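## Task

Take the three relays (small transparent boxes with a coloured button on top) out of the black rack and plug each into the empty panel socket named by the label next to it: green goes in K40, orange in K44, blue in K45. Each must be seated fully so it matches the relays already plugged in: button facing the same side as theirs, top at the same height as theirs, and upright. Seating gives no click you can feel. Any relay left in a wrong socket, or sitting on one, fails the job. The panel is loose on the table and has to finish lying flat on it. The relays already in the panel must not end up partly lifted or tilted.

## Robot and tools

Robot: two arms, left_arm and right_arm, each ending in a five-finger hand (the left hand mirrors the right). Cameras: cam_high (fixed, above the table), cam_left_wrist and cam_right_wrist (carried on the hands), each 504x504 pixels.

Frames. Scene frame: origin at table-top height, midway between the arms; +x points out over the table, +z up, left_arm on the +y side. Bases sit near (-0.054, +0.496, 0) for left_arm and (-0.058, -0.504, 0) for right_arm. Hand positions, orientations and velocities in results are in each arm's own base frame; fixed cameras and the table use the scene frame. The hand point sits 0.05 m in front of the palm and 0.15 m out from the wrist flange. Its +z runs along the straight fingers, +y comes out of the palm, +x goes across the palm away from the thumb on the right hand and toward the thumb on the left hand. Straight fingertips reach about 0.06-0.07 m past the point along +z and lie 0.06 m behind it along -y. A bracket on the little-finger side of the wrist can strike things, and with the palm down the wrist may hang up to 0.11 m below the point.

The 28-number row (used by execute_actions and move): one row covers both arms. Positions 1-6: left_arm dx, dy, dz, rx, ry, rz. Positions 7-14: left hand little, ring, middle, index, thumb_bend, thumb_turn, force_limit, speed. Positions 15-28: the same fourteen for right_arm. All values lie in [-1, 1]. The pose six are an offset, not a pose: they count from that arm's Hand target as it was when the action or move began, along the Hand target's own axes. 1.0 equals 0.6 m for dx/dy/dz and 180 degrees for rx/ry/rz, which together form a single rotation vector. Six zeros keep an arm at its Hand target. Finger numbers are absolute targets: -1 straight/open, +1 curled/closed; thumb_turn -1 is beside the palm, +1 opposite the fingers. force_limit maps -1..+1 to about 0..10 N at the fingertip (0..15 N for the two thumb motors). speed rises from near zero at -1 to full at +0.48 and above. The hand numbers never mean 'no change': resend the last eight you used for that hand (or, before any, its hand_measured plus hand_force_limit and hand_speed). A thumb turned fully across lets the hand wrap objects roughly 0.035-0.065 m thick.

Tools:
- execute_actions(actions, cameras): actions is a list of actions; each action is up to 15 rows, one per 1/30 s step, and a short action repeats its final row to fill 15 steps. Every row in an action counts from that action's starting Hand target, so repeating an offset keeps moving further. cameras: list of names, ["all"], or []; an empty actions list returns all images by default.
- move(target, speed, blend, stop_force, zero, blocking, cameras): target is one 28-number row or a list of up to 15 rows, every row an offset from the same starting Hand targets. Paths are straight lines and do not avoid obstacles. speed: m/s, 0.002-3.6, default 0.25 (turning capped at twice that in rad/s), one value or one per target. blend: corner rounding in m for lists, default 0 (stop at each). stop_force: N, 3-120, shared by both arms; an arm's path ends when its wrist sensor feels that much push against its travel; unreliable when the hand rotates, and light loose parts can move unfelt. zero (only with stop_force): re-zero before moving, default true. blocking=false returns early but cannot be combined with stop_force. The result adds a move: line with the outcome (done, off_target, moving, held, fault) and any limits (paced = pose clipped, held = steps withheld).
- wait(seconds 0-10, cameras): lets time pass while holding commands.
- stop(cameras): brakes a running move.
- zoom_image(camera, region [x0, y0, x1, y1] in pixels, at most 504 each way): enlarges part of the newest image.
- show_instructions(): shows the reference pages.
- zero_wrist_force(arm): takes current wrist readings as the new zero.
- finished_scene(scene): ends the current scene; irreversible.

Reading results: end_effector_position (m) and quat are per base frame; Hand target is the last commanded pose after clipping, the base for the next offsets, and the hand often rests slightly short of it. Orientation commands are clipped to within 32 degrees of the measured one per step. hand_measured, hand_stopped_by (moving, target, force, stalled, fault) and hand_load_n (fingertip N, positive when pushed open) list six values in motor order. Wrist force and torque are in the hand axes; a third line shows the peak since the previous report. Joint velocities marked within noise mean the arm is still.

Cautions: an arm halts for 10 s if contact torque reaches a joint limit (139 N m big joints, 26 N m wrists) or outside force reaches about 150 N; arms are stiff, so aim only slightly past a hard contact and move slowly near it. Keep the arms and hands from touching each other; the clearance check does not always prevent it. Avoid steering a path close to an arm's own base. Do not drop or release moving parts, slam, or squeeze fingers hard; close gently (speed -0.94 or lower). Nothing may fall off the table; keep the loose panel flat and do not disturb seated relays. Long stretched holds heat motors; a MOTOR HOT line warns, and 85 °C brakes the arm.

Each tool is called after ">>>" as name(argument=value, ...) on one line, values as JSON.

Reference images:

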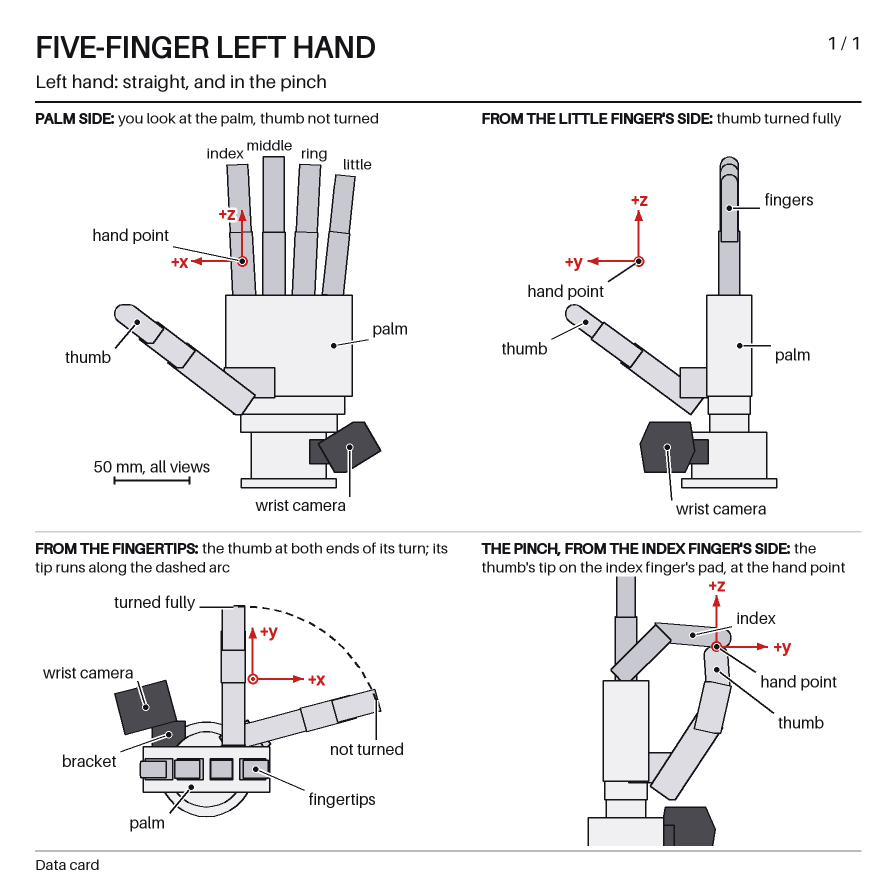

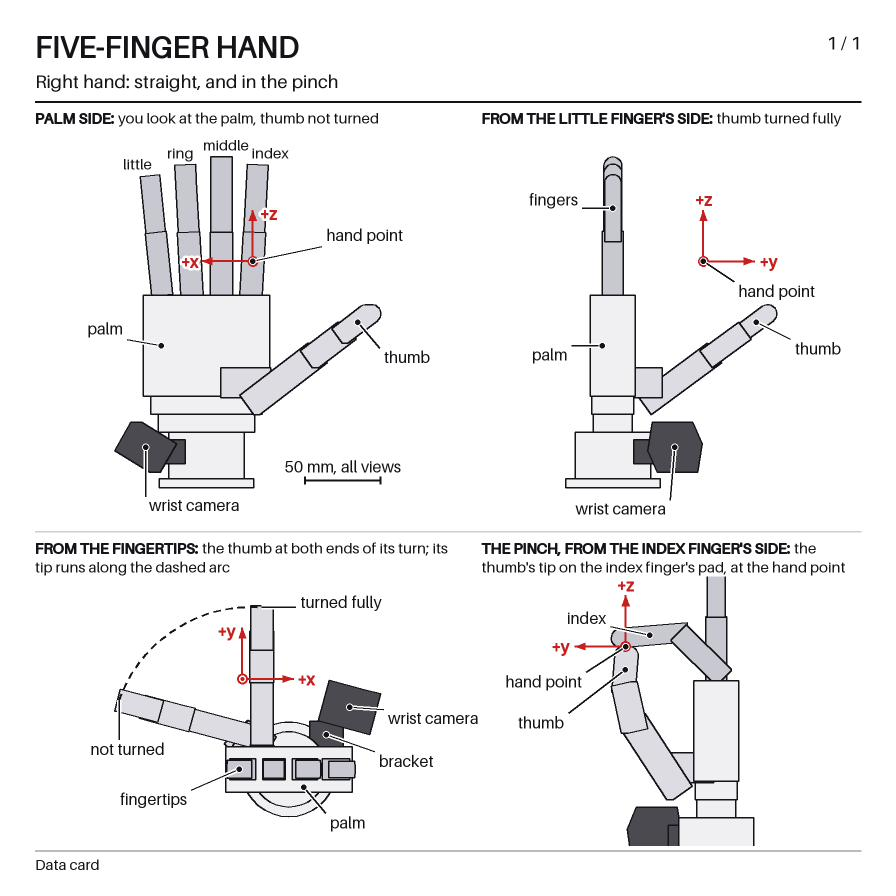

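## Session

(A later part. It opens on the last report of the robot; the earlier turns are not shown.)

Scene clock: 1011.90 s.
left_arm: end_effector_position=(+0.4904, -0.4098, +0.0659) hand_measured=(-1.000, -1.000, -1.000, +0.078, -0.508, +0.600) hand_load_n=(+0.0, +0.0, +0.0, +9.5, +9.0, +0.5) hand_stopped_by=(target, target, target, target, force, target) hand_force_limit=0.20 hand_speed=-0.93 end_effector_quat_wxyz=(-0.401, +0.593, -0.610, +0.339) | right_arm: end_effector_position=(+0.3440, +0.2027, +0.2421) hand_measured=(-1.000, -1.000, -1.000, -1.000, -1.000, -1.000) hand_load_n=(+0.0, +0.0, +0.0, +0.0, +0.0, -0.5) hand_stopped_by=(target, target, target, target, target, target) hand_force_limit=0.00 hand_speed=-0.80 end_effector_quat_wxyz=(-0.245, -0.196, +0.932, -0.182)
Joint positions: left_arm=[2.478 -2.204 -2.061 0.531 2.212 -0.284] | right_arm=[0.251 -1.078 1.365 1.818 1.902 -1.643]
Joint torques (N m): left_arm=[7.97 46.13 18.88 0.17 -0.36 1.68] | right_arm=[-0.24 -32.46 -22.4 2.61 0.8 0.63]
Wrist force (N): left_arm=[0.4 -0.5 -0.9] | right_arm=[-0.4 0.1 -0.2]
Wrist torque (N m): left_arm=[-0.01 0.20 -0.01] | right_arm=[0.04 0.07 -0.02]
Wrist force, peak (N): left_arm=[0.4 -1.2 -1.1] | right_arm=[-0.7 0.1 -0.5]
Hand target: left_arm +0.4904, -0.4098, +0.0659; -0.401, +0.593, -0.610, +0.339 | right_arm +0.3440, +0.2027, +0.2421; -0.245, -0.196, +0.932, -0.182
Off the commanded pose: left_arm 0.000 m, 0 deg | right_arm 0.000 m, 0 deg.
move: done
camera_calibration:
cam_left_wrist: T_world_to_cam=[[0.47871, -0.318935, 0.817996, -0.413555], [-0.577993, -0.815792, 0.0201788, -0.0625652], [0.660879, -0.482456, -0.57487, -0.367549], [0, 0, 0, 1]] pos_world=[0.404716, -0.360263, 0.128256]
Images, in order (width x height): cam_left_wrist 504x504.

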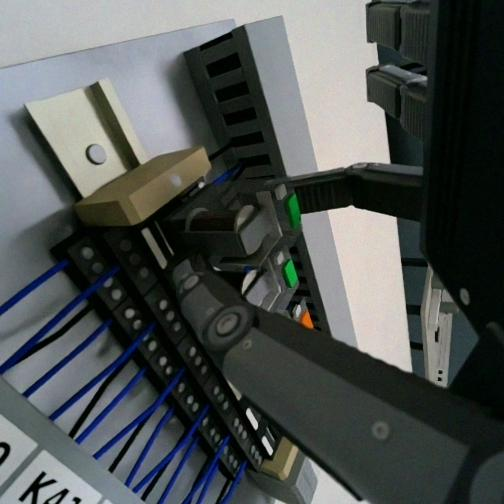

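>>> move(target=[0.0013,0.01334,0.00671,0,0,0,-1,-1,-1,0.078,-0.18,0.6,0.2,-0.93,0,0,0,0,0,0,-1,-1,-1,-1,-1,-1,0,-0.8], speed=0.008, stop_force=5, cameras=["cam_left_wrist"])

>>> zoom_image(camera="cam_left_wrist", region=[140, 150, 320, 330])

Scene clock: 1079.97 s.
left_arm: end_effector_position=(+0.4905, -0.4098, +0.0616) hand_measured=(-1.000, -1.000, -1.000, +0.078, -0.508, +0.600) hand_load_n=(+0.0, +0.0, +0.0, +11.0, +7.5, +0.5) hand_stopped_by=(target, target, target, target, force, target) hand_force_limit=0.20 hand_speed=-0.93 end_effector_quat_wxyz=(-0.401, +0.593, -0.610, +0.339) | right_arm: end_effector_position=(+0.3440, +0.2027, +0.2421) hand_measured=(-1.000, -1.000, -1.000, -1.000, -1.000, -1.000) hand_load_n=(+0.0, +0.0, +0.0, +0.0, +0.0, +0.0) hand_stopped_by=(target, target, target, target, target, target) hand_force_limit=0.00 hand_speed=-0.80 end_effector_quat_wxyz=(-0.245, -0.196, +0.932, -0.182)
Joint positions: left_arm=[2.478 -2.214 -2.061 0.541 2.212 -0.284] | right_arm=[0.251 -1.078 1.365 1.818 1.902 -1.643]
Joint torques (N m): left_arm=[7.77 43.65 4.09 -0.07 -0.79 1.71] | right_arm=[-0.59 -32.87 -21.77 2.68 0.8 0.73]
Wrist force (N): left_arm=[0.0 -5.0 0.5] | right_arm=[-0.4 0.3 -0.3]
Wrist torque (N m): left_arm=[-0.10 0.19 0.01] | right_arm=[0.05 0.07 -0.02]
Wrist force, peak (N): left_arm=[-0.3 -9.0 -0.1] | right_arm=[-0.5 0.1 -0.6]
Hand target: left_arm +0.4904, -0.4098, +0.0616; -0.401, +0.593, -0.610, +0.339 (not the last commanded pose) | right_arm +0.3440, +0.2027, +0.2421; -0.245, -0.196, +0.932, -0.182
Off the commanded pose: left_arm 0.005 m, 0 deg | right_arm 0.000 m, 0 deg.
move: contact (left_arm)
camera_calibration:
cam_left_wrist: T_world_to_cam=[[0.478628, -0.318933, 0.818045, -0.41001], [-0.578016, -0.815777, 0.0201416, -0.0624589], [0.660918, -0.482483, -0.574802, -0.370055], [0, 0, 0, 1]] pos_world=[0.404716, -0.360263, 0.123956]
Images, in order (width x height): cam_left_wrist 504x504.

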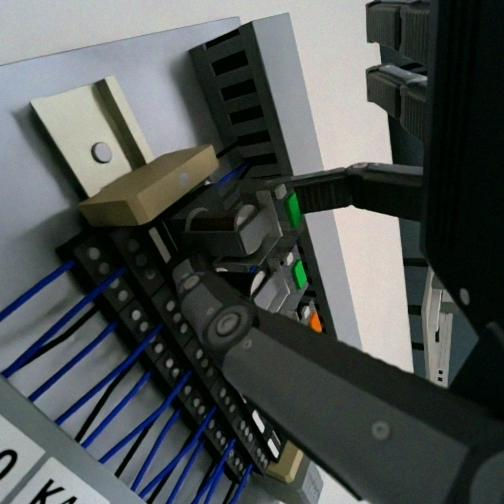

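Scaled by 2.800.

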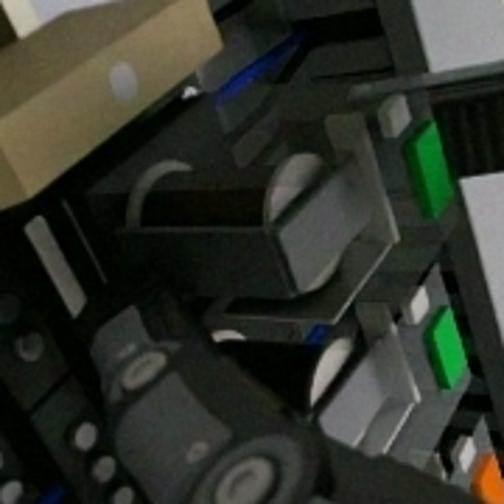

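>>> move(target=[[-0.0003,-0.00296,-0.00149,0,0,0,-1,-1,-1,0.078,-0.18,0.6,0.2,-0.93,0,0,0,0,0,0,-1,-1,-1,-1,-1,-1,0,-0.8],[-0.00026,-0.00356,-0.0003,0,0,0,-1,-1,-1,0.078,-0.18,0.6,0.2,-0.93,0,0,0,0,0,0,-1,-1,-1,-1,-1,-1,0,-0.8]], speed=0.01)

>>> move(target=[0.0007,0.0074,0.0037,0,0,0,-1,-1,-1,0.078,-0.18,0.6,0.2,-0.93,0,0,0,0,0,0,-1,-1,-1,-1,-1,-1,0,-0.8], speed=0.006, stop_force=5)

Scene clock: 1093.43 s.
left_arm: end_effector_position=(+0.4913, -0.4098, +0.0637) hand_measured=(-1.000, -1.000, -1.000, +0.078, -0.508, +0.600) hand_load_n=(+0.0, +0.0, +0.0, +9.5, +8.5, +0.5) hand_stopped_by=(target, target, target, target, force, target) hand_force_limit=0.20 hand_speed=-0.93 end_effector_quat_wxyz=(-0.401, +0.593, -0.610, +0.339) | right_arm: end_effector_position=(+0.3440, +0.2027, +0.2421) hand_measured=(-1.000, -1.000, -1.000, -1.000, -1.000, -1.000) hand_load_n=(+0.0, +0.0, +0.0, +0.0, +0.0, +0.0) hand_stopped_by=(target, target, target, target, target, target) hand_force_limit=0.00 hand_speed=-0.80 end_effector_quat_wxyz=(-0.245, -0.196, +0.932, -0.182)
Joint positions: left_arm=[2.479 -2.21 -2.059 0.536 2.211 -0.284] | right_arm=[0.251 -1.078 1.365 1.818 1.902 -1.643]
Joint torques (N m): left_arm=[3.37 21.75 14.13 1.1 -0.01 1.46] | right_arm=[0.38 -32.57 -21.45 2.66 0.78 0.88]
Wrist force (N): left_arm=[0.2 -0.6 -0.9] | right_arm=[-0.4 0.2 -0.2]
Wrist torque (N m): left_arm=[-0.03 0.22 -0.06] | right_arm=[0.04 0.06 -0.02]
Wrist force, peak (N): left_arm=[-0.1 -5.6 0.7] | right_arm=[-0.6 0.0 -0.4]
Hand target: left_arm +0.4912, -0.4098, +0.0636; -0.401, +0.593, -0.610, +0.339 | right_arm +0.3440, +0.2027, +0.2421; -0.245, -0.196, +0.932, -0.182
Off the commanded pose: left_arm 0.000 m, 0 deg | right_arm 0.000 m, 0 deg.
move: done

Scene clock: 1094.93 s.
left_arm: end_effector_position=(+0.4913, -0.4098, +0.0608) hand_measured=(-1.000, -1.000, -1.000, +0.078, -0.508, +0.600) hand_load_n=(+0.0, +0.0, +0.0, +11.5, +7.5, +0.5) hand_stopped_by=(target, target, target, target, force, target) hand_force_limit=0.20 hand_speed=-0.93 end_effector_quat_wxyz=(-0.401, +0.593, -0.610, +0.339) | right_arm: end_effector_position=(+0.3440, +0.2027, +0.2421) hand_measured=(-1.000, -1.000, -1.000, -1.000, -1.000, -1.000) hand_load_n=(+0.0, +0.0, -0.5, +0.0, +0.0, +0.0) hand_stopped_by=(target, target, target, target, target, target) hand_force_limit=0.00 hand_speed=-0.80 end_effector_quat_wxyz=(-0.245, -0.196, +0.932, -0.182)
Joint positions: left_arm=[2.479 -2.217 -2.059 0.543 2.211 -0.284] | right_arm=[0.251 -1.078 1.365 1.818 1.902 -1.643]
Joint torques (N m): left_arm=[-1.89 43.79 4.15 0.1 0.99 0.72] | right_arm=[0.36 -33.36 -22.07 2.56 0.78 0.75]
Wrist force (N): left_arm=[0.1 -6.1 -0.5] | right_arm=[-0.2 -0.3 -0.5]
Wrist torque (N m): left_arm=[-0.19 0.20 -0.03] | right_arm=[-0.02 0.04 -0.02]
Wrist force, peak (N): left_arm=[0.3 -8.9 -0.9] | right_arm=[-0.4 0.0 -0.7]
Hand target: left_arm +0.4913, -0.4098, +0.0608; -0.401, +0.593, -0.610, +0.339 (not the last commanded pose) | right_arm +0.3440, +0.2027, +0.2421; -0.245, -0.196, +0.932, -0.182
Off the commanded pose: left_arm 0.002 m, 0 deg | right_arm 0.000 m, 0 deg.
move: contact (left_arm)

>>> move(target=[[-0.0002,-0.0022,-0.0011,0,0,0,-1,-1,-1,0.078,-0.18,0.6,0.2,-0.93,0,0,0,0,0,0,-1,-1,-1,-1,-1,-1,0,-0.8],[-0.00016,-0.0028,0.00009,0,0,0,-1,-1,-1,0.078,-0.18,0.6,0.2,-0.93,0,0,0,0,0,0,-1,-1,-1,-1,-1,-1,0,-0.8]], speed=0.01)

>>> move(target=[0.0007,0.0074,0.0037,0,0,0,-1,-1,-1,0.078,-0.18,0.6,0.2,-0.93,0,0,0,0,0,0,-1,-1,-1,-1,-1,-1,0,-0.8], speed=0.006, stop_force=5)

Scene clock: 1106.60 s.
left_arm: end_effector_position=(+0.4921, -0.4098, +0.0623) hand_measured=(-1.000, -1.000, -1.000, +0.078, -0.508, +0.600) hand_load_n=(+0.0, -0.5, +0.0, +9.5, +8.5, +0.5) hand_stopped_by=(target, target, target, target, force, target) hand_force_limit=0.20 hand_speed=-0.93 end_effector_quat_wxyz=(-0.401, +0.593, -0.610, +0.339) | right_arm: end_effector_position=(+0.3440, +0.2027, +0.2421) hand_measured=(-1.000, -1.000, -1.000, -1.000, -1.000, -1.000) hand_load_n=(+0.0, +0.0, +0.0, +0.0, +0.0, +0.0) hand_stopped_by=(target, target, target, target, target, target) hand_force_limit=0.00 hand_speed=-0.80 end_effector_quat_wxyz=(-0.245, -0.196, +0.932, -0.182)
Joint positions: left_arm=[2.48 -2.214 -2.058 0.539 2.21 -0.283] | right_arm=[0.251 -1.078 1.365 1.818 1.902 -1.643]
Joint torques (N m): left_arm=[4.48 20.99 14.16 0.76 -0.16 1.41] | right_arm=[-0.37 -33.11 -22.01 2.7 0.71 0.69]
Wrist force (N): left_arm=[0.3 -1.0 -0.8] | right_arm=[-0.3 0.2 -0.5]
Wrist torque (N m): left_arm=[-0.10 0.21 -0.04] | right_arm=[0.05 0.06 -0.02]
Wrist force, peak (N): left_arm=[0.3 -6.7 -0.5] | right_arm=[-0.6 0.0 -0.5]
Hand target: left_arm +0.4921, -0.4098, +0.0622; -0.401, +0.593, -0.610, +0.339 | right_arm +0.3440, +0.2027, +0.2421; -0.245, -0.196, +0.932, -0.182
Off the commanded pose: left_arm 0.000 m, 0 deg | right_arm 0.000 m, 0 deg.
move: done

Scene clock: 1107.80 s.
left_arm: end_effector_position=(+0.4921, -0.4098, +0.0612) hand_measured=(-1.000, -1.000, -1.000, +0.078, -0.508, +0.600) hand_load_n=(+0.0, +0.0, +0.0, +8.0, +9.0, +0.5) hand_stopped_by=(target, target, target, target, force, target) hand_force_limit=0.20 hand_speed=-0.93 end_effector_quat_wxyz=(-0.401, +0.593, -0.610, +0.339) | right_arm: end_effector_position=(+0.3440, +0.2027, +0.2421) hand_measured=(-1.000, -1.000, -1.000, -1.000, -1.000, -1.000) hand_load_n=(+0.0, +0.0, +0.0, +0.0, +0.0, +0.0) hand_stopped_by=(target, target, target, target, target, target) hand_force_limit=0.00 hand_speed=-0.80 end_effector_quat_wxyz=(-0.245, -0.196, +0.932, -0.182)
Joint positions: left_arm=[2.48 -2.217 -2.058 0.542 2.21 -0.283] | right_arm=[0.251 -1.078 1.365 1.818 1.902 -1.643]
Joint torques (N m): left_arm=[0.32 43.94 3.88 0.07 -0.54 -0.39] | right_arm=[-0.21 -32.93 -22.37 2.68 0.74 0.74]
Wrist force (N): left_arm=[0.2 -3.8 -4.6] | right_arm=[-0.4 0.0 -0.4]
Wrist torque (N m): left_arm=[-0.19 0.22 -0.03] | right_arm=[0.02 0.08 -0.03]
Wrist force, peak (N): left_arm=[0.4 -6.7 -6.0] | right_arm=[-0.7 0.2 -0.4]
Hand target: left_arm +0.4921, -0.4098, +0.0612; -0.401, +0.593, -0.610, +0.339 (not the last commanded pose) | right_arm +0.3440, +0.2027, +0.2421; -0.245, -0.196, +0.932, -0.182
Off the commanded pose: left_arm 0.004 m, 0 deg | right_arm 0.000 m, 0 deg.
move: contact (left_arm)

>>> move(target=[[-0.0002,-0.0015,-0.0008,0,0,0,-1,-1,-1,0.078,-0.18,0.6,0.2,-0.93,0,0,0,0,0,0,-1,-1,-1,-1,-1,-1,0,-0.8],[-0.0002,-0.0012,-0.0014,0,0,0,-1,-1,-1,0.078,-0.18,0.6,0.2,-0.93,0,0,0,0,0,0,-1,-1,-1,-1,-1,-1,0,-0.8]], speed=0.01)

>>> move(target=[0.0007,0.0074,0.0037,0,0,0,-1,-1,-1,0.078,-0.18,0.6,0.2,-0.93,0,0,0,0,0,0,-1,-1,-1,-1,-1,-1,0,-0.8], speed=0.006, stop_force=8)

Scene clock: 1120.40 s.
left_arm: end_effector_position=(+0.4916, -0.4097, +0.0621) hand_measured=(-1.000, -1.000, -1.000, +0.078, -0.508, +0.600) hand_load_n=(+0.0, +0.0, +0.0, +9.5, +9.0, +0.5) hand_stopped_by=(target, target, target, target, force, target) hand_force_limit=0.20 hand_speed=-0.93 end_effector_quat_wxyz=(-0.401, +0.593, -0.610, +0.339) | right_arm: end_effector_position=(+0.3440, +0.2027, +0.2421) hand_measured=(-1.000, -1.000, -1.000, -1.000, -1.000, -1.000) hand_load_n=(+0.0, +0.0, +0.0, +0.0, +0.0, +0.0) hand_stopped_by=(target, target, target, target, target, target) hand_force_limit=0.00 hand_speed=-0.80 end_effector_quat_wxyz=(-0.245, -0.196, +0.932, -0.182)
Joint positions: left_arm=[2.48 -2.214 -2.059 0.539 2.21 -0.283] | right_arm=[0.251 -1.078 1.365 1.818 1.902 -1.643]
Joint torques (N m): left_arm=[-9.43 45.25 8.5 4.12 2.36 -1.88] | right_arm=[-0.17 -32.71 -21.73 2.58 0.8 0.78]
Wrist force (N): left_arm=[0.4 -0.8 -0.7] | right_arm=[-0.4 0.1 -0.3]
Wrist torque (N m): left_arm=[-0.08 0.20 -0.02] | right_arm=[0.03 0.07 -0.02]
Wrist force, peak (N): left_arm=[0.3 -4.2 -4.6] | right_arm=[-0.6 0.3 -0.3]
Hand target: left_arm +0.4916, -0.4097, +0.0622; -0.401, +0.593, -0.610, +0.339 | right_arm +0.3440, +0.2027, +0.2421; -0.245, -0.196, +0.932, -0.182
Off the commanded pose: left_arm 0.000 m, 0 deg | right_arm 0.000 m, 0 deg.
move: done

Scene clock: 1121.67 s.
left_arm: end_effector_position=(+0.4916, -0.4098, +0.0605) hand_measured=(-1.000, -1.000, -1.000, +0.078, -0.508, +0.600) hand_load_n=(+0.0, +0.0, +0.0, +9.5, +8.0, +1.5) hand_stopped_by=(target, target, target, target, force, target) hand_force_limit=0.20 hand_speed=-0.93 end_effector_quat_wxyz=(-0.401, +0.593, -0.610, +0.339) | right_arm: end_effector_position=(+0.3440, +0.2027, +0.2421) hand_measured=(-1.000, -1.000, -1.000, -1.000, -1.000, -1.000) hand_load_n=(+0.0, +0.0, +0.0, +0.0, +0.0, +0.0) hand_stopped_by=(target, target, target, target, target, target) hand_force_limit=0.00 hand_speed=-0.80 end_effector_quat_wxyz=(-0.245, -0.196, +0.932, -0.182)
Joint positions: left_arm=[2.48 -2.218 -2.059 0.544 2.211 -0.283] | right_arm=[0.251 -1.078 1.365 1.818 1.902 -1.643]
Joint torques (N m): left_arm=[-5.1 43.95 2.71 -0.31 1.78 -1.01] | right_arm=[0.08 -33.1 -21.87 2.61 0.77 0.75]
Wrist force (N): left_arm=[1.4 -6.4 -4.4] | right_arm=[-0.5 0.2 -0.2]
Wrist torque (N m): left_arm=[-0.30 0.25 -0.02] | right_arm=[0.03 0.07 -0.02]
Wrist force, peak (N): left_arm=[1.7 -10.0 -6.0] | right_arm=[-0.5 0.2 -0.6]
Hand target: left_arm +0.4916, -0.4098, +0.0605; -0.401, +0.593, -0.610, +0.339 (not the last commanded pose) | right_arm +0.3440, +0.2027, +0.2421; -0.245, -0.196, +0.932, -0.182
Off the commanded pose: left_arm 0.003 m, 0 deg | right_arm 0.000 m, 0 deg.
move: contact (left_arm)

>>> move(target=[[-0.0002,-0.0015,-0.0008,0,0,0,-1,-1,-1,0.078,-0.18,0.6,0.2,-0.93,0,0,0,0,0,0,-1,-1,-1,-1,-1,-1,0,-0.8],[0.00063,-0.00156,-0.00085,0,0,0,-1,-1,-1,0.078,-0.18,0.6,0.2,-0.93,0,0,0,0,0,0,-1,-1,-1,-1,-1,-1,0,-0.8]], speed=0.01)

>>> move(target=[0.0007,0.0074,0.0037,0,0,0,-1,-1,-1,0.078,-0.18,0.6,0.2,-0.93,0,0,0,0,0,0,-1,-1,-1,-1,-1,-1,0,-0.8], speed=0.006, stop_force=8)

Scene clock: 1132.43 s.
left_arm: end_effector_position=(+0.4917, -0.4102, +0.0616) hand_measured=(-1.000, -1.000, -1.000, +0.078, -0.508, +0.600) hand_load_n=(+0.0, +0.0, +0.0, +9.5, +8.5, +0.5) hand_stopped_by=(target, target, target, target, force, target) hand_force_limit=0.20 hand_speed=-0.93 end_effector_quat_wxyz=(-0.401, +0.593, -0.610, +0.339) | right_arm: end_effector_position=(+0.3440, +0.2027, +0.2421) hand_measured=(-1.000, -1.000, -1.000, -1.000, -1.000, -1.000) hand_load_n=(+0.0, +0.0, +0.0, +0.0, +0.0, +0.0) hand_stopped_by=(target, target, target, target, target, target) hand_force_limit=0.00 hand_speed=-0.80 end_effector_quat_wxyz=(-0.245, -0.196, +0.932, -0.182)
Joint positions: left_arm=[2.479 -2.216 -2.058 0.54 2.211 -0.284] | right_arm=[0.251 -1.078 1.365 1.818 1.902 -1.643]
Joint torques (N m): left_arm=[-8.77 21.08 16.93 1.33 1.76 -1.82] | right_arm=[-0.58 -32.86 -22.01 2.68 0.81 0.8]
Wrist force (N): left_arm=[0.4 -0.8 -0.8] | right_arm=[-0.3 0.0 -0.6]
Wrist torque (N m): left_arm=[-0.06 0.20 0.01] | right_arm=[0.04 0.06 -0.02]
Wrist force, peak (N): left_arm=[1.7 -6.7 -4.6] | right_arm=[-0.7 0.0 -0.4]
Hand target: left_arm +0.4916, -0.4102, +0.0615; -0.401, +0.593, -0.610, +0.339 | right_arm +0.3440, +0.2027, +0.2421; -0.245, -0.196, +0.932, -0.182
Off the commanded pose: left_arm 0.000 m, 0 deg | right_arm 0.000 m, 0 deg.
move: done

Scene clock: 1133.60 s.
left_arm: end_effector_position=(+0.4916, -0.4102, +0.0604) hand_measured=(-1.000, -1.000, -1.000, +0.078, -0.508, +0.600) hand_load_n=(+0.0, +0.0, +0.0, +10.0, +7.5, +1.5) hand_stopped_by=(target, target, target, target, force, target) hand_force_limit=0.20 hand_speed=-0.93 end_effector_quat_wxyz=(-0.401, +0.593, -0.610, +0.339) | right_arm: end_effector_position=(+0.3440, +0.2027, +0.2421) hand_measured=(-1.000, -1.000, -1.000, -1.000, -1.000, -1.000) hand_load_n=(+0.0, +0.0, +0.0, +0.0, +0.0, +0.0) hand_stopped_by=(target, target, target, target, target, target) hand_force_limit=0.00 hand_speed=-0.80 end_effector_quat_wxyz=(-0.245, -0.196, +0.932, -0.182)
Joint positions: left_arm=[2.479 -2.219 -2.057 0.543 2.211 -0.284] | right_arm=[0.251 -1.078 1.365 1.818 1.902 -1.643]
Joint torques (N m): left_arm=[-5.46 43.46 2.25 -0.16 -0.09 -0.78] | right_arm=[-0.66 -33.84 -21.76 2.64 0.9 0.75]
Wrist force (N): left_arm=[0.7 -6.1 -3.9] | right_arm=[-0.4 0.2 -0.2]
Wrist torque (N m): left_arm=[-0.27 0.20 0.03] | right_arm=[0.03 0.07 -0.02]
Wrist force, peak (N): left_arm=[0.6 -9.5 -5.7] | right_arm=[-0.6 0.2 -0.6]
Hand target: left_arm +0.4916, -0.4102, +0.0604; -0.401, +0.593, -0.610, +0.339 (not the last commanded pose) | right_arm +0.3440, +0.2027, +0.2421; -0.245, -0.196, +0.932, -0.182
Off the commanded pose: left_arm 0.004 m, 0 deg | right_arm 0.000 m, 0 deg.
move: contact (left_arm)

>>> move(target=[0,0,0,0,0,0,-1,-1,-1,0.0,-0.62,0.6,0.2,-0.9,0,0,0,0,0,0,-1,-1,-1,-1,-1,-1,0,-0.8], speed=0.01)

>>> move(target=[0,0,0,0,0,0,-1,-1,-1,-0.1,-0.9,0.6,0.0,-0.8,0,0,0,0,0,0,-1,-1,-1,-1,-1,-1,0,-0.8], speed=0.01, cameras=["cam_left_wrist"])

>>> zoom_image(camera="cam_left_wrist", region=[140, 150, 320, 330])

Scene clock: 1141.70 s.
left_arm: end_effector_position=(+0.4916, -0.4102, +0.0604) hand_measured=(-1.000, -1.000, -1.000, +0.000, -0.620, +0.600) hand_load_n=(+0.0, -0.5, +0.0, +0.0, +0.0, +0.0) hand_stopped_by=(target, target, target, target, target, target) hand_force_limit=0.20 hand_speed=-0.90 end_effector_quat_wxyz=(-0.401, +0.593, -0.610, +0.339) | right_arm: end_effector_position=(+0.3440, +0.2027, +0.2421) hand_measured=(-1.000, -1.000, -1.000, -1.000, -1.000, -1.000) hand_load_n=(+0.0, +0.0, +0.0, +0.0, +0.0, +0.0) hand_stopped_by=(target, target, target, target, target, target) hand_force_limit=0.00 hand_speed=-0.80 end_effector_quat_wxyz=(-0.245, -0.196, +0.932, -0.182)
Joint positions: left_arm=[2.479 -2.219 -2.058 0.543 2.211 -0.284] | right_arm=[0.251 -1.078 1.365 1.818 1.902 -1.643]
Joint torques (N m): left_arm=[5.42 41.9 12.26 2.72 1.4 1.56] | right_arm=[-0.11 -33.68 -22.15 2.6 0.76 0.76]
Wrist force (N): left_arm=[0.3 -0.9 -1.0] | right_arm=[-0.4 0.1 -0.4]
Wrist torque (N m): left_arm=[-0.03 0.21 0.01] | right_arm=[0.04 0.07 -0.02]
Wrist force, peak (N): left_arm=[0.6 -6.5 -4.0] | right_arm=[-0.8 0.4 -0.3]
Hand target: left_arm +0.4916, -0.4102, +0.0604; -0.401, +0.593, -0.610, +0.339 | right_arm +0.3440, +0.2027, +0.2421; -0.245, -0.196, +0.932, -0.182
Off the commanded pose: left_arm 0.000 m, 0 deg | right_arm 0.000 m, 0 deg.
move: done

Scene clock: 1142.93 s.
left_arm: end_effector_position=(+0.4916, -0.4102, +0.0604) hand_measured=(-1.000, -1.000, -1.000, -0.100, -0.900, +0.600) hand_load_n=(+0.0, +0.0, +0.0, +0.0, +0.0, +0.0) hand_stopped_by=(target, target, target, target, target, target) hand_force_limit=0.00 hand_speed=-0.80 end_effector_quat_wxyz=(-0.401, +0.593, -0.610, +0.339) | right_arm: end_effector_position=(+0.3440, +0.2027, +0.2421) hand_measured=(-1.000, -1.000, -1.000, -1.000, -1.000, -1.000) hand_load_n=(+0.0, +0.0, -0.5, +0.0, +0.0, +0.0) hand_stopped_by=(target, target, target, target, target, target) hand_force_limit=0.00 hand_speed=-0.80 end_effector_quat_wxyz=(-0.245, -0.196, +0.932, -0.182)
Joint positions: left_arm=[2.479 -2.219 -2.058 0.543 2.211 -0.284] | right_arm=[0.251 -1.078 1.365 1.818 1.902 -1.643]
Joint torques (N m): left_arm=[3.75 41.56 18.47 2.81 1.97 1.98] | right_arm=[-0.22 -33.39 -21.98 2.62 0.8 0.79]
Wrist force (N): left_arm=[0.5 -1.2 -0.8] | right_arm=[-0.4 0.1 -0.2]
Wrist torque (N m): left_arm=[-0.09 0.17 0.04] | right_arm=[0.02 0.07 -0.03]
Wrist force, peak (N): left_arm=[0.4 -1.3 -1.1] | right_arm=[-0.7 0.2 -0.4]
Hand target: left_arm +0.4916, -0.4102, +0.0604; -0.401, +0.593, -0.610, +0.339 | right_arm +0.3440, +0.2027, +0.2421; -0.245, -0.196, +0.932, -0.182
Off the commanded pose: left_arm 0.000 m, 0 deg | right_arm 0.000 m, 0 deg.
move: done
camera_calibration:
cam_left_wrist: T_world_to_cam=[[0.478362, -0.318781, 0.81826, -0.409511], [-0.578014, -0.81578, 0.0200971, -0.062062], [0.661113, -0.482579, -0.574497, -0.37194], [0, 0, 0, 1]] pos_world=[0.405916, -0.360663, 0.122655]
Images, in order (width x height): cam_left_wrist 504x504.

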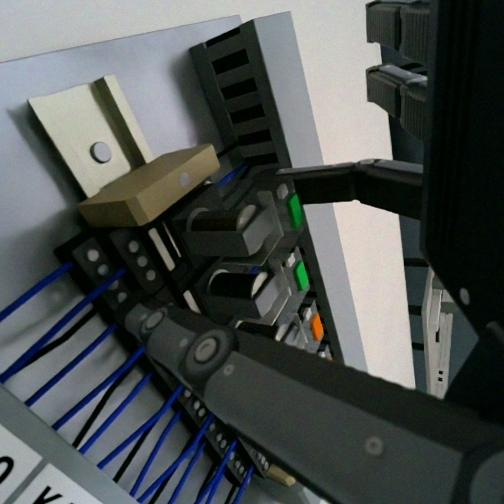

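Scaled by 2.800.

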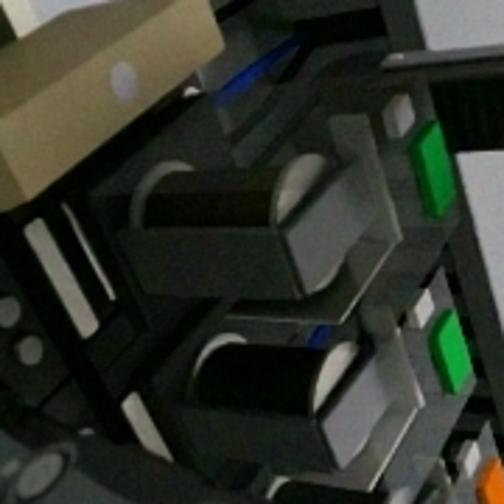

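>>> move(target=[[-0.00435,-0.04446,-0.02238,0,0,0,-1,-1,-1,-0.1,-0.95,0.6,0.0,-0.8,0,0,0,0,0,0,-1,-1,-1,-1,-1,-1,0,-0.8],[-0.00615,-0.02793,-0.01247,-0.0240,0.0068,-0.0085,-1,-1,-1,-0.1,-0.95,0.6,0.0,-0.8,0,0,0,0,0,0,-1,-1,-1,-1,-1,-1,0,-0.8]], speed=0.06, cameras=["cam_left_wrist"])

>>> zoom_image(camera="cam_left_wrist", region=[150, 150, 290, 290])

Scene clock: 1156.13 s.
left_arm: end_effector_position=(+0.4925, -0.4080, +0.0791) hand_measured=(-1.000, -1.000, -1.000, -0.100, -0.950, +0.600) hand_load_n=(+0.0, +0.0, +0.0, +0.0, +0.0, +0.0) hand_stopped_by=(target, target, target, target, target, target) hand_force_limit=0.00 hand_speed=-0.80 end_effector_quat_wxyz=(-0.368, +0.612, -0.619, +0.328) | right_arm: end_effector_position=(+0.3440, +0.2027, +0.2421) hand_measured=(-1.000, -1.000, -1.000, -1.000, -1.000, -1.000) hand_load_n=(+0.5, +0.0, +0.0, +0.0, +0.0, +0.0) hand_stopped_by=(target, target, target, target, target, target) hand_force_limit=0.00 hand_speed=-0.80 end_effector_quat_wxyz=(-0.245, -0.196, +0.932, -0.182)
Joint positions: left_arm=[2.511 -2.128 -2.067 0.396 2.142 -0.334] | right_arm=[0.251 -1.078 1.365 1.818 1.902 -1.643]
Joint torques (N m): left_arm=[-10.33 24.17 16.58 4.2 2.21 2.13] | right_arm=[-0.29 -33.71 -21.72 2.6 0.92 0.9]
Wrist force (N): left_arm=[0.1 -1.1 -1.4] | right_arm=[-0.5 0.2 -0.4]
Wrist torque (N m): left_arm=[-0.02 0.23 -0.01] | right_arm=[0.05 0.08 -0.03]
Wrist force, peak (N): left_arm=[0.2 -1.8 -1.3] | right_arm=[-0.7 0.1 -0.6]
Hand target: left_arm +0.4924, -0.4081, +0.0790; -0.368, +0.612, -0.619, +0.328 | right_arm +0.3440, +0.2027, +0.2421; -0.245, -0.196, +0.932, -0.182
Off the commanded pose: left_arm 0.000 m, 0 deg | right_arm 0.000 m, 0 deg.
move: done
camera_calibration:
cam_left_wrist: T_world_to_cam=[[0.53851, -0.290257, 0.791049, -0.440345], [-0.573994, -0.813652, 0.0921983, -0.0670013], [0.616877, -0.503707, -0.604766, -0.345082], [0, 0, 0, 1]] pos_world=[0.411545, -0.356149, 0.145818]
Images, in order (width x height): cam_left_wrist 504x504.

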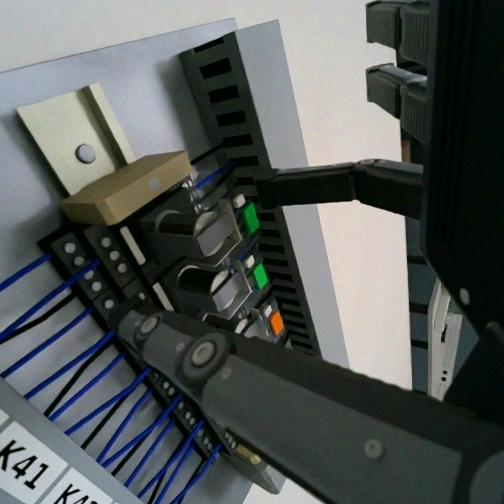

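Scaled by 3.600.

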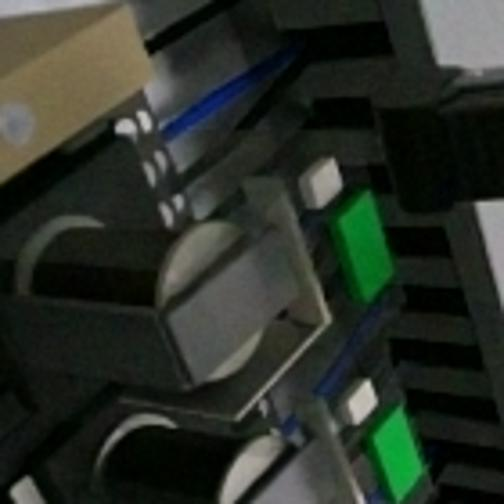

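>>> zoom_image(camera="cam_left_wrist", region=[190, 185, 270, 265])

>>> zoom_image(camera="cam_left_wrist", region=[110, 205, 230, 325])

Scaled by 6.300.

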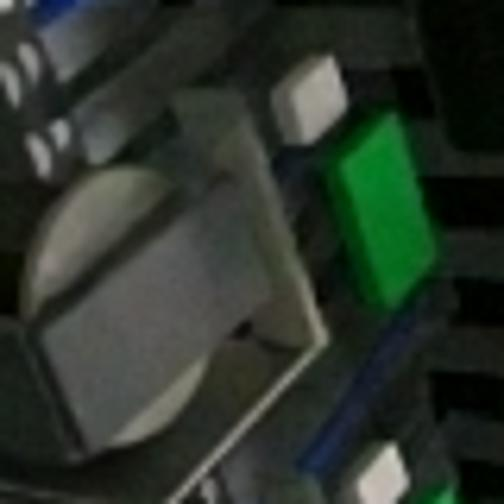

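Scaled by 4.200.

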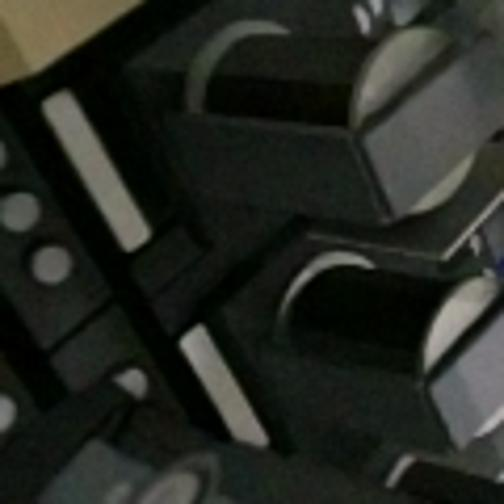

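>>> move(target=[-0.0020,-0.0299,-0.0181,0,0,0,-1,-1,-1,-0.1,-0.95,0.6,0.0,-0.8,0,0,0,0,0,0,-1,-1,-1,-1,-1,-1,0,-0.8], speed=0.1)

>>> move(target=[[0,0,0,0,0,0,-1,-1,-1,-0.28,0.0,0.6,0.2,-0.2,0,0,0,0,0,0,-1,-1,-1,-1,-1,-1,0,-0.8],[-0.0039,0.0409,-0.0672,0,0,0,-1,-1,-1,-0.28,0.0,0.6,0.2,-0.2,0,0,0,0,0,0,-1,-1,-1,-1,-1,-1,0,-0.8]], speed=0.1, cameras=["cam_left_wrist"])

Scene clock: 1240.70 s.
left_arm: end_effector_position=(+0.4924, -0.4081, +0.1001) hand_measured=(-1.000, -1.000, -1.000, -0.100, -0.950, +0.600) hand_load_n=(+0.0, -0.5, +0.0, +0.0, +0.0, -0.5) hand_stopped_by=(target, target, target, target, target, target) hand_force_limit=0.00 hand_speed=-0.80 end_effector_quat_wxyz=(-0.368, +0.612, -0.619, +0.328) | right_arm: end_effector_position=(+0.3440, +0.2027, +0.2421) hand_measured=(-1.000, -1.000, -1.000, -1.000, -1.000, -1.000) hand_load_n=(+0.0, +0.0, +0.0, +0.0, +0.0, +0.0) hand_stopped_by=(target, target, target, target, target, target) hand_force_limit=0.00 hand_speed=-0.80 end_effector_quat_wxyz=(-0.245, -0.196, +0.932, -0.182)
Joint positions: left_arm=[2.511 -2.08 -2.063 0.344 2.142 -0.333] | right_arm=[0.251 -1.078 1.365 1.818 1.902 -1.643]
Joint torques (N m): left_arm=[-5.19 18.83 12.27 4.31 -0.64 0.35] | right_arm=[-0.21 -34.24 -21.4 2.61 0.75 0.82]
Wrist force (N): left_arm=[0.1 -0.9 -1.3] | right_arm=[-0.6 0.0 -0.4]
Wrist torque (N m): left_arm=[-0.01 0.24 -0.02] | right_arm=[0.02 0.10 -0.04]
Wrist force, peak (N): left_arm=[0.3 -1.2 -1.6] | right_arm=[-0.7 0.0 -0.5]
Hand target: left_arm +0.4924, -0.4080, +0.1000; -0.368, +0.612, -0.619, +0.328 | right_arm +0.3440, +0.2027, +0.2421; -0.245, -0.196, +0.932, -0.182
Off the commanded pose: left_arm 0.000 m, 0 deg | right_arm 0.000 m, 0 deg.
move: done

Scene clock: 1242.70 s.
left_arm: end_effector_position=(+0.4452, -0.4067, +0.1000) hand_measured=(-1.000, -1.000, -1.000, -0.280, +0.000, +0.600) hand_load_n=(+0.0, +0.0, -0.5, +0.0, +0.5, +0.0) hand_stopped_by=(target, target, target, target, target, target) hand_force_limit=0.20 hand_speed=-0.20 end_effector_quat_wxyz=(-0.368, +0.612, -0.619, +0.328) | right_arm: end_effector_position=(+0.3440, +0.2027, +0.2421) hand_measured=(-1.000, -1.000, -1.000, -1.000, -1.000, -1.000) hand_load_n=(+0.0, +0.0, +0.0, +0.0, +0.0, +0.0) hand_stopped_by=(target, target, target, target, target, target) hand_force_limit=0.00 hand_speed=-0.80 end_effector_quat_wxyz=(-0.245, -0.196, +0.932, -0.182)
Joint positions: left_arm=[2.451 -2.031 -2.153 0.359 2.189 -0.378] | right_arm=[0.251 -1.078 1.365 1.818 1.902 -1.643]
Joint torques (N m): left_arm=[2.75 15.85 11.09 0.58 -0.06 1.82] | right_arm=[-0.2 -34.32 -22.14 2.61 0.72 0.92]
Wrist force (N): left_arm=[0.3 -1.0 -1.1] | right_arm=[-0.6 0.3 -0.4]
Wrist torque (N m): left_arm=[-0.05 0.22 -0.02] | right_arm=[0.07 0.11 -0.03]
Wrist force, peak (N): left_arm=[0.0 -0.3 -2.1] | right_arm=[-0.6 0.3 -0.4]
Hand target: left_arm +0.4451, -0.4066, +0.0998; -0.368, +0.612, -0.619, +0.328 | right_arm +0.3440, +0.2027, +0.2421; -0.245, -0.196, +0.932, -0.182
Off the commanded pose: left_arm 0.000 m, 0 deg | right_arm 0.000 m, 0 deg.
move: done
camera_calibration:
cam_left_wrist: T_world_to_cam=[[0.538286, -0.290457, 0.791127, -0.431003], [-0.574293, -0.813453, 0.0920977, -0.0947418], [0.616794, -0.503914, -0.604678, -0.302617], [0, 0, 0, 1]] pos_world=[0.364246, -0.354749, 0.166718]
Images, in order (width x height): cam_left_wrist 504x504.

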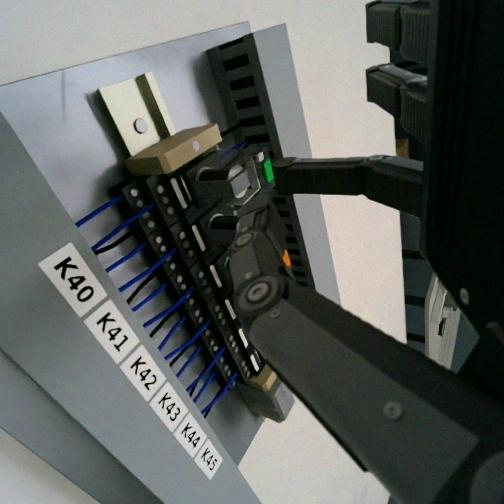

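>>> move(target=[0.0019,0.0285,0.0172,0,0,0,-1,-1,-1,-0.28,0.0,0.6,0.2,-0.2,0,0,0,0,0,0,-1,-1,-1,-1,-1,-1,0,-0.8], speed=0.01, stop_force=10, cameras=["cam_left_wrist"])

Scene clock: 1252.43 s.
left_arm: end_effector_position=(+0.4452, -0.4066, +0.0870) hand_measured=(-1.000, -1.000, -1.000, -0.280, +0.000, +0.600) hand_load_n=(+0.0, +0.0, +0.0, +3.0, +0.5, +0.0) hand_stopped_by=(target, target, target, target, target, target) hand_force_limit=0.20 hand_speed=-0.20 end_effector_quat_wxyz=(-0.368, +0.612, -0.619, +0.328) | right_arm: end_effector_position=(+0.3440, +0.2027, +0.2421) hand_measured=(-1.000, -1.000, -1.000, -1.000, -1.000, -1.000) hand_load_n=(+0.0, +0.0, +0.0, +0.0, +0.0, +0.0) hand_stopped_by=(target, target, target, target, target, target) hand_force_limit=0.00 hand_speed=-0.80 end_effector_quat_wxyz=(-0.245, -0.196, +0.932, -0.182)
Joint positions: left_arm=[2.451 -2.063 -2.156 0.394 2.19 -0.378] | right_arm=[0.251 -1.078 1.365 1.818 1.902 -1.643]
Joint torques (N m): left_arm=[0.12 38.14 15.23 0.45 -0.53 -1.56] | right_arm=[0 -33.94 -21.99 2.69 0.84 0.91]
Wrist force (N): left_arm=[-0.6 -8.4 -4.0] | right_arm=[-0.2 0.0 -0.5]
Wrist torque (N m): left_arm=[-0.02 0.20 0.00] | right_arm=[0.02 0.04 -0.01]
Wrist force, peak (N): left_arm=[-1.2 -13.1 -7.2] | right_arm=[-0.5 -0.2 -0.7]
Hand target: left_arm +0.4452, -0.4066, +0.0871; -0.368, +0.612, -0.619, +0.328 (not the last commanded pose) | right_arm +0.3440, +0.2027, +0.2421; -0.245, -0.196, +0.932, -0.182
Off the commanded pose: left_arm 0.007 m, 0 deg | right_arm 0.000 m, 0 deg.
move: contact (left_arm)
camera_calibration:
cam_left_wrist: T_world_to_cam=[[0.538417, -0.290388, 0.791064, -0.420811], [-0.574079, -0.813607, 0.0920691, -0.0936827], [0.616879, -0.503705, -0.604765, -0.31036], [0, 0, 0, 1]] pos_world=[0.364245, -0.354749, 0.153818]
Images, in order (width x height): cam_left_wrist 504x504.

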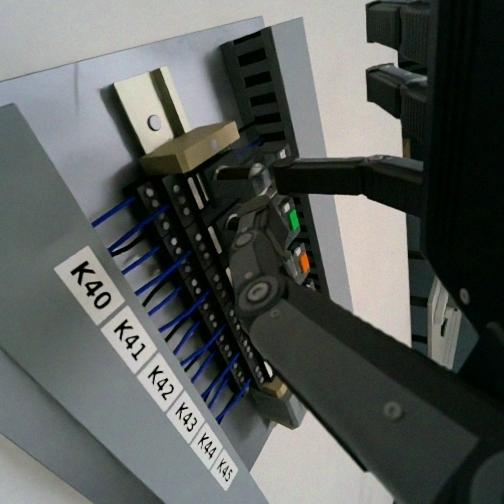

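>>> move(target=[0.0007,0.01,0.006,0,0,0,-1,-1,-1,-0.28,0.0,0.6,0.2,-0.2,0,0,0,0,0,0,-1,-1,-1,-1,-1,-1,0,-0.8], speed=0.008, stop_force=38, cameras=["cam_left_wrist"])

Scene clock: 1263.70 s.
left_arm: end_effector_position=(+0.4452, -0.4067, +0.0815) hand_measured=(-1.000, -1.000, -1.000, -0.280, +0.000, +0.600) hand_load_n=(+0.0, +0.0, +0.0, +1.0, +0.0, +0.0) hand_stopped_by=(target, target, target, target, target, target) hand_force_limit=0.20 hand_speed=-0.20 end_effector_quat_wxyz=(-0.368, +0.612, -0.619, +0.328) | right_arm: end_effector_position=(+0.3440, +0.2027, +0.2421) hand_measured=(-1.000, -1.000, -1.000, -1.000, -1.000, -1.000) hand_load_n=(+0.0, +0.0, +0.0, +0.0, +0.0, +0.0) hand_stopped_by=(target, target, target, target, target, target) hand_force_limit=0.00 hand_speed=-0.80 end_effector_quat_wxyz=(-0.245, -0.196, +0.932, -0.182)
Joint positions: left_arm=[2.451 -2.077 -2.157 0.409 2.19 -0.379] | right_arm=[0.251 -1.078 1.365 1.818 1.902 -1.643]
Joint torques (N m): left_arm=[-5.01 19.1 4.17 -7.4 -2.18 -0.15] | right_arm=[0.6 -34.24 -22.02 2.68 0.83 0.9]
Wrist force (N): left_arm=[-4.0 -35.3 -25.5] | right_arm=[-0.4 0.0 -0.3]
Wrist torque (N m): left_arm=[0.42 0.10 0.07] | right_arm=[0.01 0.08 -0.03]
Wrist force, peak (N): left_arm=[-4.4 -40.5 -28.9] | right_arm=[-0.6 0.3 -0.6]
Hand target: left_arm +0.4452, -0.4067, +0.0815; -0.368, +0.612, -0.619, +0.328 (not the last commanded pose) | right_arm +0.3440, +0.2027, +0.2421; -0.245, -0.196, +0.932, -0.182
Off the commanded pose: left_arm 0.001 m, 0 deg | right_arm 0.000 m, 0 deg.
move: contact (left_arm)
camera_calibration:
cam_left_wrist: T_world_to_cam=[[0.538268, -0.290266, 0.79121, -0.416333], [-0.574105, -0.813586, 0.0920949, -0.0932351], [0.616985, -0.503809, -0.604571, -0.313902], [0, 0, 0, 1]] pos_world=[0.364245, -0.354849, 0.148218]
Images, in order (width x height): cam_left_wrist 504x504.

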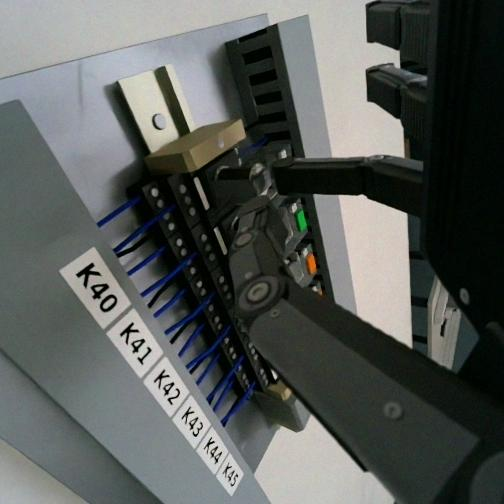

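>>> move(target=[-0.0018,-0.0271,-0.0164,0,0,0,-1,-1,-1,-0.28,0.0,0.6,0.2,-0.2,0,0,0,0,0,0,-1,-1,-1,-1,-1,-1,0,-0.8], speed=0.06)

>>> move(target=[[0,0,0,0,0,0,-1,-1,-1,-0.1,-0.95,0.6,0.0,0.2,0,0,0,0,0,0,-1,-1,-1,-1,-1,-1,0,-0.8],[0.0032,-0.0413,0.0668,0,0,0,-1,-1,-1,-0.1,-0.95,0.6,0.0,0.2,0,0,0,0,0,0,-1,-1,-1,-1,-1,-1,0,-0.8],[0.0056,-0.0049,0.0888,0,0,0,-1,-1,-1,-0.1,-0.95,0.6,0.0,0.2,0,0,0,0,0,0,-1,-1,-1,-1,-1,-1,0,-0.8]], speed=0.1, cameras=["cam_left_wrist"])

>>> zoom_image(camera="cam_left_wrist", region=[150, 150, 290, 290])

Scene clock: 1274.90 s.
left_arm: end_effector_position=(+0.4452, -0.4067, +0.1006) hand_measured=(-1.000, -1.000, -1.000, -0.280, +0.000, +0.600) hand_load_n=(+0.0, +0.0, +0.0, +0.5, +0.0, +0.0) hand_stopped_by=(target, target, target, target, target, target) hand_force_limit=0.20 hand_speed=-0.20 end_effector_quat_wxyz=(-0.368, +0.612, -0.619, +0.328) | right_arm: end_effector_position=(+0.3440, +0.2027, +0.2421) hand_measured=(-1.000, -1.000, -1.000, -1.000, -1.000, -1.000) hand_load_n=(+0.0, +0.0, +0.0, +0.0, +0.0, +0.0) hand_stopped_by=(target, target, target, target, target, target) hand_force_limit=0.00 hand_speed=-0.80 end_effector_quat_wxyz=(-0.245, -0.196, +0.932, -0.182)
Joint positions: left_arm=[2.451 -2.03 -2.153 0.358 2.19 -0.378] | right_arm=[0.251 -1.078 1.365 1.818 1.902 -1.643]
Joint torques (N m): left_arm=[1.15 17.84 13.04 4.38 2.1 0.3] | right_arm=[0.41 -34.58 -21.59 2.61 0.98 0.96]
Wrist force (N): left_arm=[-0.8 -0.9 -0.8] | right_arm=[-0.5 0.2 -0.3]
Wrist torque (N m): left_arm=[-0.03 0.39 -0.09] | right_arm=[0.04 0.09 -0.02]
Wrist force, peak (N): left_arm=[-4.2 -35.3 -25.7] | right_arm=[-0.7 0.1 -0.5]
Hand target: left_arm +0.4451, -0.4066, +0.1005; -0.368, +0.612, -0.619, +0.328 | right_arm +0.3440, +0.2027, +0.2421; -0.245, -0.196, +0.932, -0.182
Off the commanded pose: left_arm 0.000 m, 0 deg | right_arm 0.000 m, 0 deg.
move: done

Scene clock: 1277.07 s.
left_arm: end_effector_position=(+0.4923, -0.4077, +0.0754) hand_measured=(-1.000, -1.000, -1.000, -0.100, -0.950, +0.600) hand_load_n=(+0.0, +0.0, +0.0, +0.0, +0.0, +0.0) hand_stopped_by=(target, target, target, target, target, target) hand_force_limit=0.00 hand_speed=0.20 end_effector_quat_wxyz=(-0.368, +0.612, -0.619, +0.328) | right_arm: end_effector_position=(+0.3440, +0.2027, +0.2421) hand_measured=(-1.000, -1.000, -1.000, -1.000, -1.000, -1.000) hand_load_n=(+0.0, +0.0, +0.0, +0.0, +0.0, +0.0) hand_stopped_by=(target, target, target, target, target, target) hand_force_limit=0.00 hand_speed=-0.80 end_effector_quat_wxyz=(-0.245, -0.196, +0.932, -0.182)
Joint positions: left_arm=[2.511 -2.137 -2.069 0.406 2.142 -0.333] | right_arm=[0.251 -1.078 1.365 1.818 1.902 -1.643]
Joint torques (N m): left_arm=[-8.53 30.78 19.9 2.61 0.75 2.11] | right_arm=[-0.27 -34.18 -22.59 2.61 0.8 0.96]
Wrist force (N): left_arm=[-0.8 -0.9 -1.0] | right_arm=[-0.4 0.2 -0.2]
Wrist torque (N m): left_arm=[-0.02 0.37 -0.05] | right_arm=[0.05 0.06 -0.02]
Wrist force, peak (N): left_arm=[-0.8 -1.7 -1.7] | right_arm=[-0.5 0.2 -0.6]
Hand target: left_arm +0.4924, -0.4077, +0.0754; -0.368, +0.612, -0.619, +0.328 | right_arm +0.3440, +0.2027, +0.2421; -0.245, -0.196, +0.932, -0.182
Off the commanded pose: left_arm 0.000 m, 0 deg | right_arm 0.000 m, 0 deg.
move: done
camera_calibration:
cam_left_wrist: T_world_to_cam=[[0.538501, -0.290418, 0.790996, -0.437324], [-0.574008, -0.813661, 0.0920378, -0.0664482], [0.616873, -0.5036, -0.60486, -0.347053], [0, 0, 0, 1]] pos_world=[0.411445, -0.355849, 0.142119]
Images, in order (width x height): cam_left_wrist 504x504.

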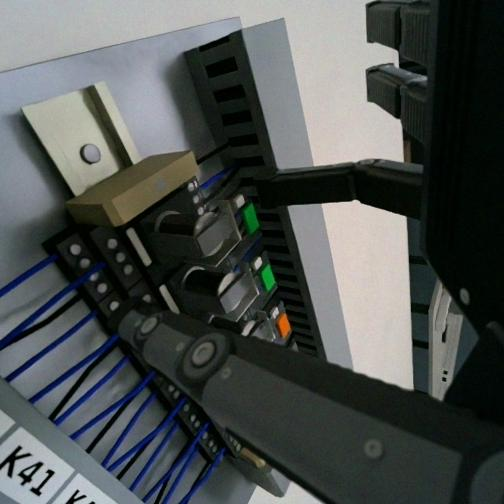

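Scaled by 3.600.

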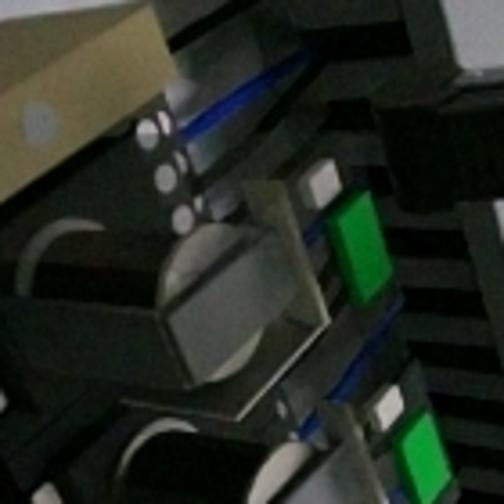

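>>> move(target=[-0.0023,-0.0350,-0.0212,0,0,0,-1,-1,-1,-0.1,-0.95,0.6,0.0,0.2,0,0,0,0,0,0,-1,-1,-1,-1,-1,-1,0,-0.8], speed=0.12)

>>> move(target=[[0,0,0,0,0,0,-1,-1,-1,-0.28,0.0,0.6,0.2,0.0,0,0,0,0,0,0,-1,-1,-1,-1,-1,-1,0,-0.8],[0.0433,0.0388,-0.0689,0,0,0,-1,-1,-1,-0.28,0.0,0.6,0.2,0.0,0,0,0,0,0,0,-1,-1,-1,-1,-1,-1,0,-0.8]], speed=0.12)

>>> move(target=[0.0019,0.0285,0.0172,0,0,0,-1,-1,-1,-0.28,0.0,0.6,0.2,0.0,0,0,0,0,0,0,-1,-1,-1,-1,-1,-1,0,-0.8], speed=0.01, stop_force=10, cameras=["cam_left_wrist"])

Scene clock: 1301.43 s.
left_arm: end_effector_position=(+0.4923, -0.4077, +0.1001) hand_measured=(-1.000, -1.000, -1.000, -0.100, -0.950, +0.600) hand_load_n=(+0.0, +0.0, +0.0, +0.0, +0.0, +0.0) hand_stopped_by=(target, target, target, target, target, target) hand_force_limit=0.00 hand_speed=0.20 end_effector_quat_wxyz=(-0.368, +0.612, -0.619, +0.328) | right_arm: end_effector_position=(+0.3440, +0.2027, +0.2421) hand_measured=(-1.000, -1.000, -1.000, -1.000, -1.000, -1.000) hand_load_n=(+0.0, +0.0, +0.0, +0.0, +0.0, +0.0) hand_stopped_by=(target, target, target, target, target, target) hand_force_limit=0.00 hand_speed=-0.80 end_effector_quat_wxyz=(-0.245, -0.196, +0.932, -0.182)
Joint positions: left_arm=[2.511 -2.08 -2.064 0.345 2.142 -0.333] | right_arm=[0.251 -1.078 1.365 1.818 1.902 -1.643]
Joint torques (N m): left_arm=[-9.94 18.55 10.99 3.89 -0.09 -1.38] | right_arm=[0.34 -34.4 -21.84 2.58 0.78 1.11]
Wrist force (N): left_arm=[-0.8 -0.6 -1.0] | right_arm=[-0.5 0.1 -0.5]
Wrist torque (N m): left_arm=[0.01 0.39 -0.07] | right_arm=[0.03 0.09 -0.03]
Wrist force, peak (N): left_arm=[-1.0 -1.3 -1.4] | right_arm=[-0.6 0.3 -0.7]
Hand target: left_arm +0.4923, -0.4077, +0.1000; -0.368, +0.612, -0.619, +0.328 | right_arm +0.3440, +0.2027, +0.2421; -0.245, -0.196, +0.932, -0.182
Off the commanded pose: left_arm 0.000 m, 0 deg | right_arm 0.000 m, 0 deg.
move: done

Scene clock: 1303.27 s.
left_arm: end_effector_position=(+0.4454, -0.4345, +0.1000) hand_measured=(-1.000, -1.000, -1.000, -0.280, +0.000, +0.600) hand_load_n=(+0.0, +0.0, -0.5, +0.0, +0.5, +0.0) hand_stopped_by=(target, target, target, target, target, target) hand_force_limit=0.20 hand_speed=0.00 end_effector_quat_wxyz=(-0.368, +0.612, -0.619, +0.328) | right_arm: end_effector_position=(+0.3440, +0.2027, +0.2421) hand_measured=(-1.000, -1.000, -1.000, -1.000, -1.000, -1.000) hand_load_n=(+0.0, +0.0, +0.0, +0.0, +0.0, +0.0) hand_stopped_by=(target, target, target, target, target, target) hand_force_limit=0.00 hand_speed=-0.80 end_effector_quat_wxyz=(-0.245, -0.196, +0.932, -0.182)
Joint positions: left_arm=[2.405 -2.06 -2.089 0.303 2.224 -0.415] | right_arm=[0.251 -1.078 1.365 1.818 1.902 -1.643]
Joint torques (N m): left_arm=[-3.24 18.07 20.5 4.12 0.87 0.95] | right_arm=[0.1 -34.25 -21.89 2.61 0.77 0.92]
Wrist force (N): left_arm=[-1.1 -0.7 -0.8] | right_arm=[-0.5 -0.1 -0.3]
Wrist torque (N m): left_arm=[-0.02 0.46 -0.15] | right_arm=[0.01 0.09 -0.04]
Wrist force, peak (N): left_arm=[-1.5 -1.6 -0.4] | right_arm=[-0.7 0.0 -0.6]
Hand target: left_arm +0.4454, -0.4346, +0.1000; -0.368, +0.612, -0.619, +0.328 | right_arm +0.3440, +0.2027, +0.2421; -0.245, -0.196, +0.932, -0.182
Off the commanded pose: left_arm 0.000 m, 0 deg | right_arm 0.000 m, 0 deg.
move: done

Scene clock: 1306.07 s.
left_arm: end_effector_position=(+0.4454, -0.4346, +0.0825) hand_measured=(-1.000, -1.000, -1.000, -0.280, +0.000, +0.600) hand_load_n=(+0.0, +0.0, +0.0, -0.5, +0.0, +0.0) hand_stopped_by=(target, target, target, target, target, target) hand_force_limit=0.20 hand_speed=0.00 end_effector_quat_wxyz=(-0.368, +0.612, -0.619, +0.328) | right_arm: end_effector_position=(+0.3440, +0.2027, +0.2421) hand_measured=(-1.000, -1.000, -1.000, -1.000, -1.000, -1.000) hand_load_n=(+0.0, +0.0, +0.0, +0.0, -0.5, +0.0) hand_stopped_by=(target, target, target, target, target, target) hand_force_limit=0.00 hand_speed=-0.80 end_effector_quat_wxyz=(-0.245, -0.196, +0.932, -0.182)
Joint positions: left_arm=[2.405 -2.101 -2.093 0.348 2.225 -0.415] | right_arm=[0.251 -1.078 1.365 1.818 1.902 -1.643]
Joint torques (N m): left_arm=[-7.28 37.61 13.56 0.71 -1.2 -0.79] | right_arm=[-0.13 -34.38 -21.82 2.57 0.77 0.92]
Wrist force (N): left_arm=[-1.7 -8.9 -7.1] | right_arm=[-0.4 0.0 -0.3]
Wrist torque (N m): left_arm=[0.02 0.43 -0.11] | right_arm=[0.02 0.07 -0.03]
Wrist force, peak (N): left_arm=[-2.6 -13.7 -10.4] | right_arm=[-0.5 0.3 -0.7]
Hand target: left_arm +0.4454, -0.4347, +0.0825; -0.368, +0.612, -0.619, +0.328 (not the last commanded pose) | right_arm +0.3440, +0.2027, +0.2421; -0.245, -0.196, +0.932, -0.182
Off the commanded pose: left_arm 0.003 m, 0 deg | right_arm 0.000 m, 0 deg.
move: contact (left_arm)
camera_calibration:
cam_left_wrist: T_world_to_cam=[[0.538352, -0.290297, 0.791141, -0.425363], [-0.574034, -0.81364, 0.0920636, -0.115954], [0.616978, -0.503705, -0.604665, -0.32742], [0, 0, 0, 1]] pos_world=[0.364445, -0.382749, 0.149218]
Images, in order (width x height): cam_left_wrist 504x504.

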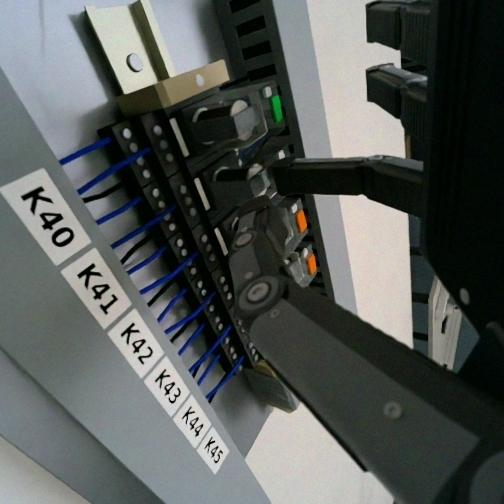

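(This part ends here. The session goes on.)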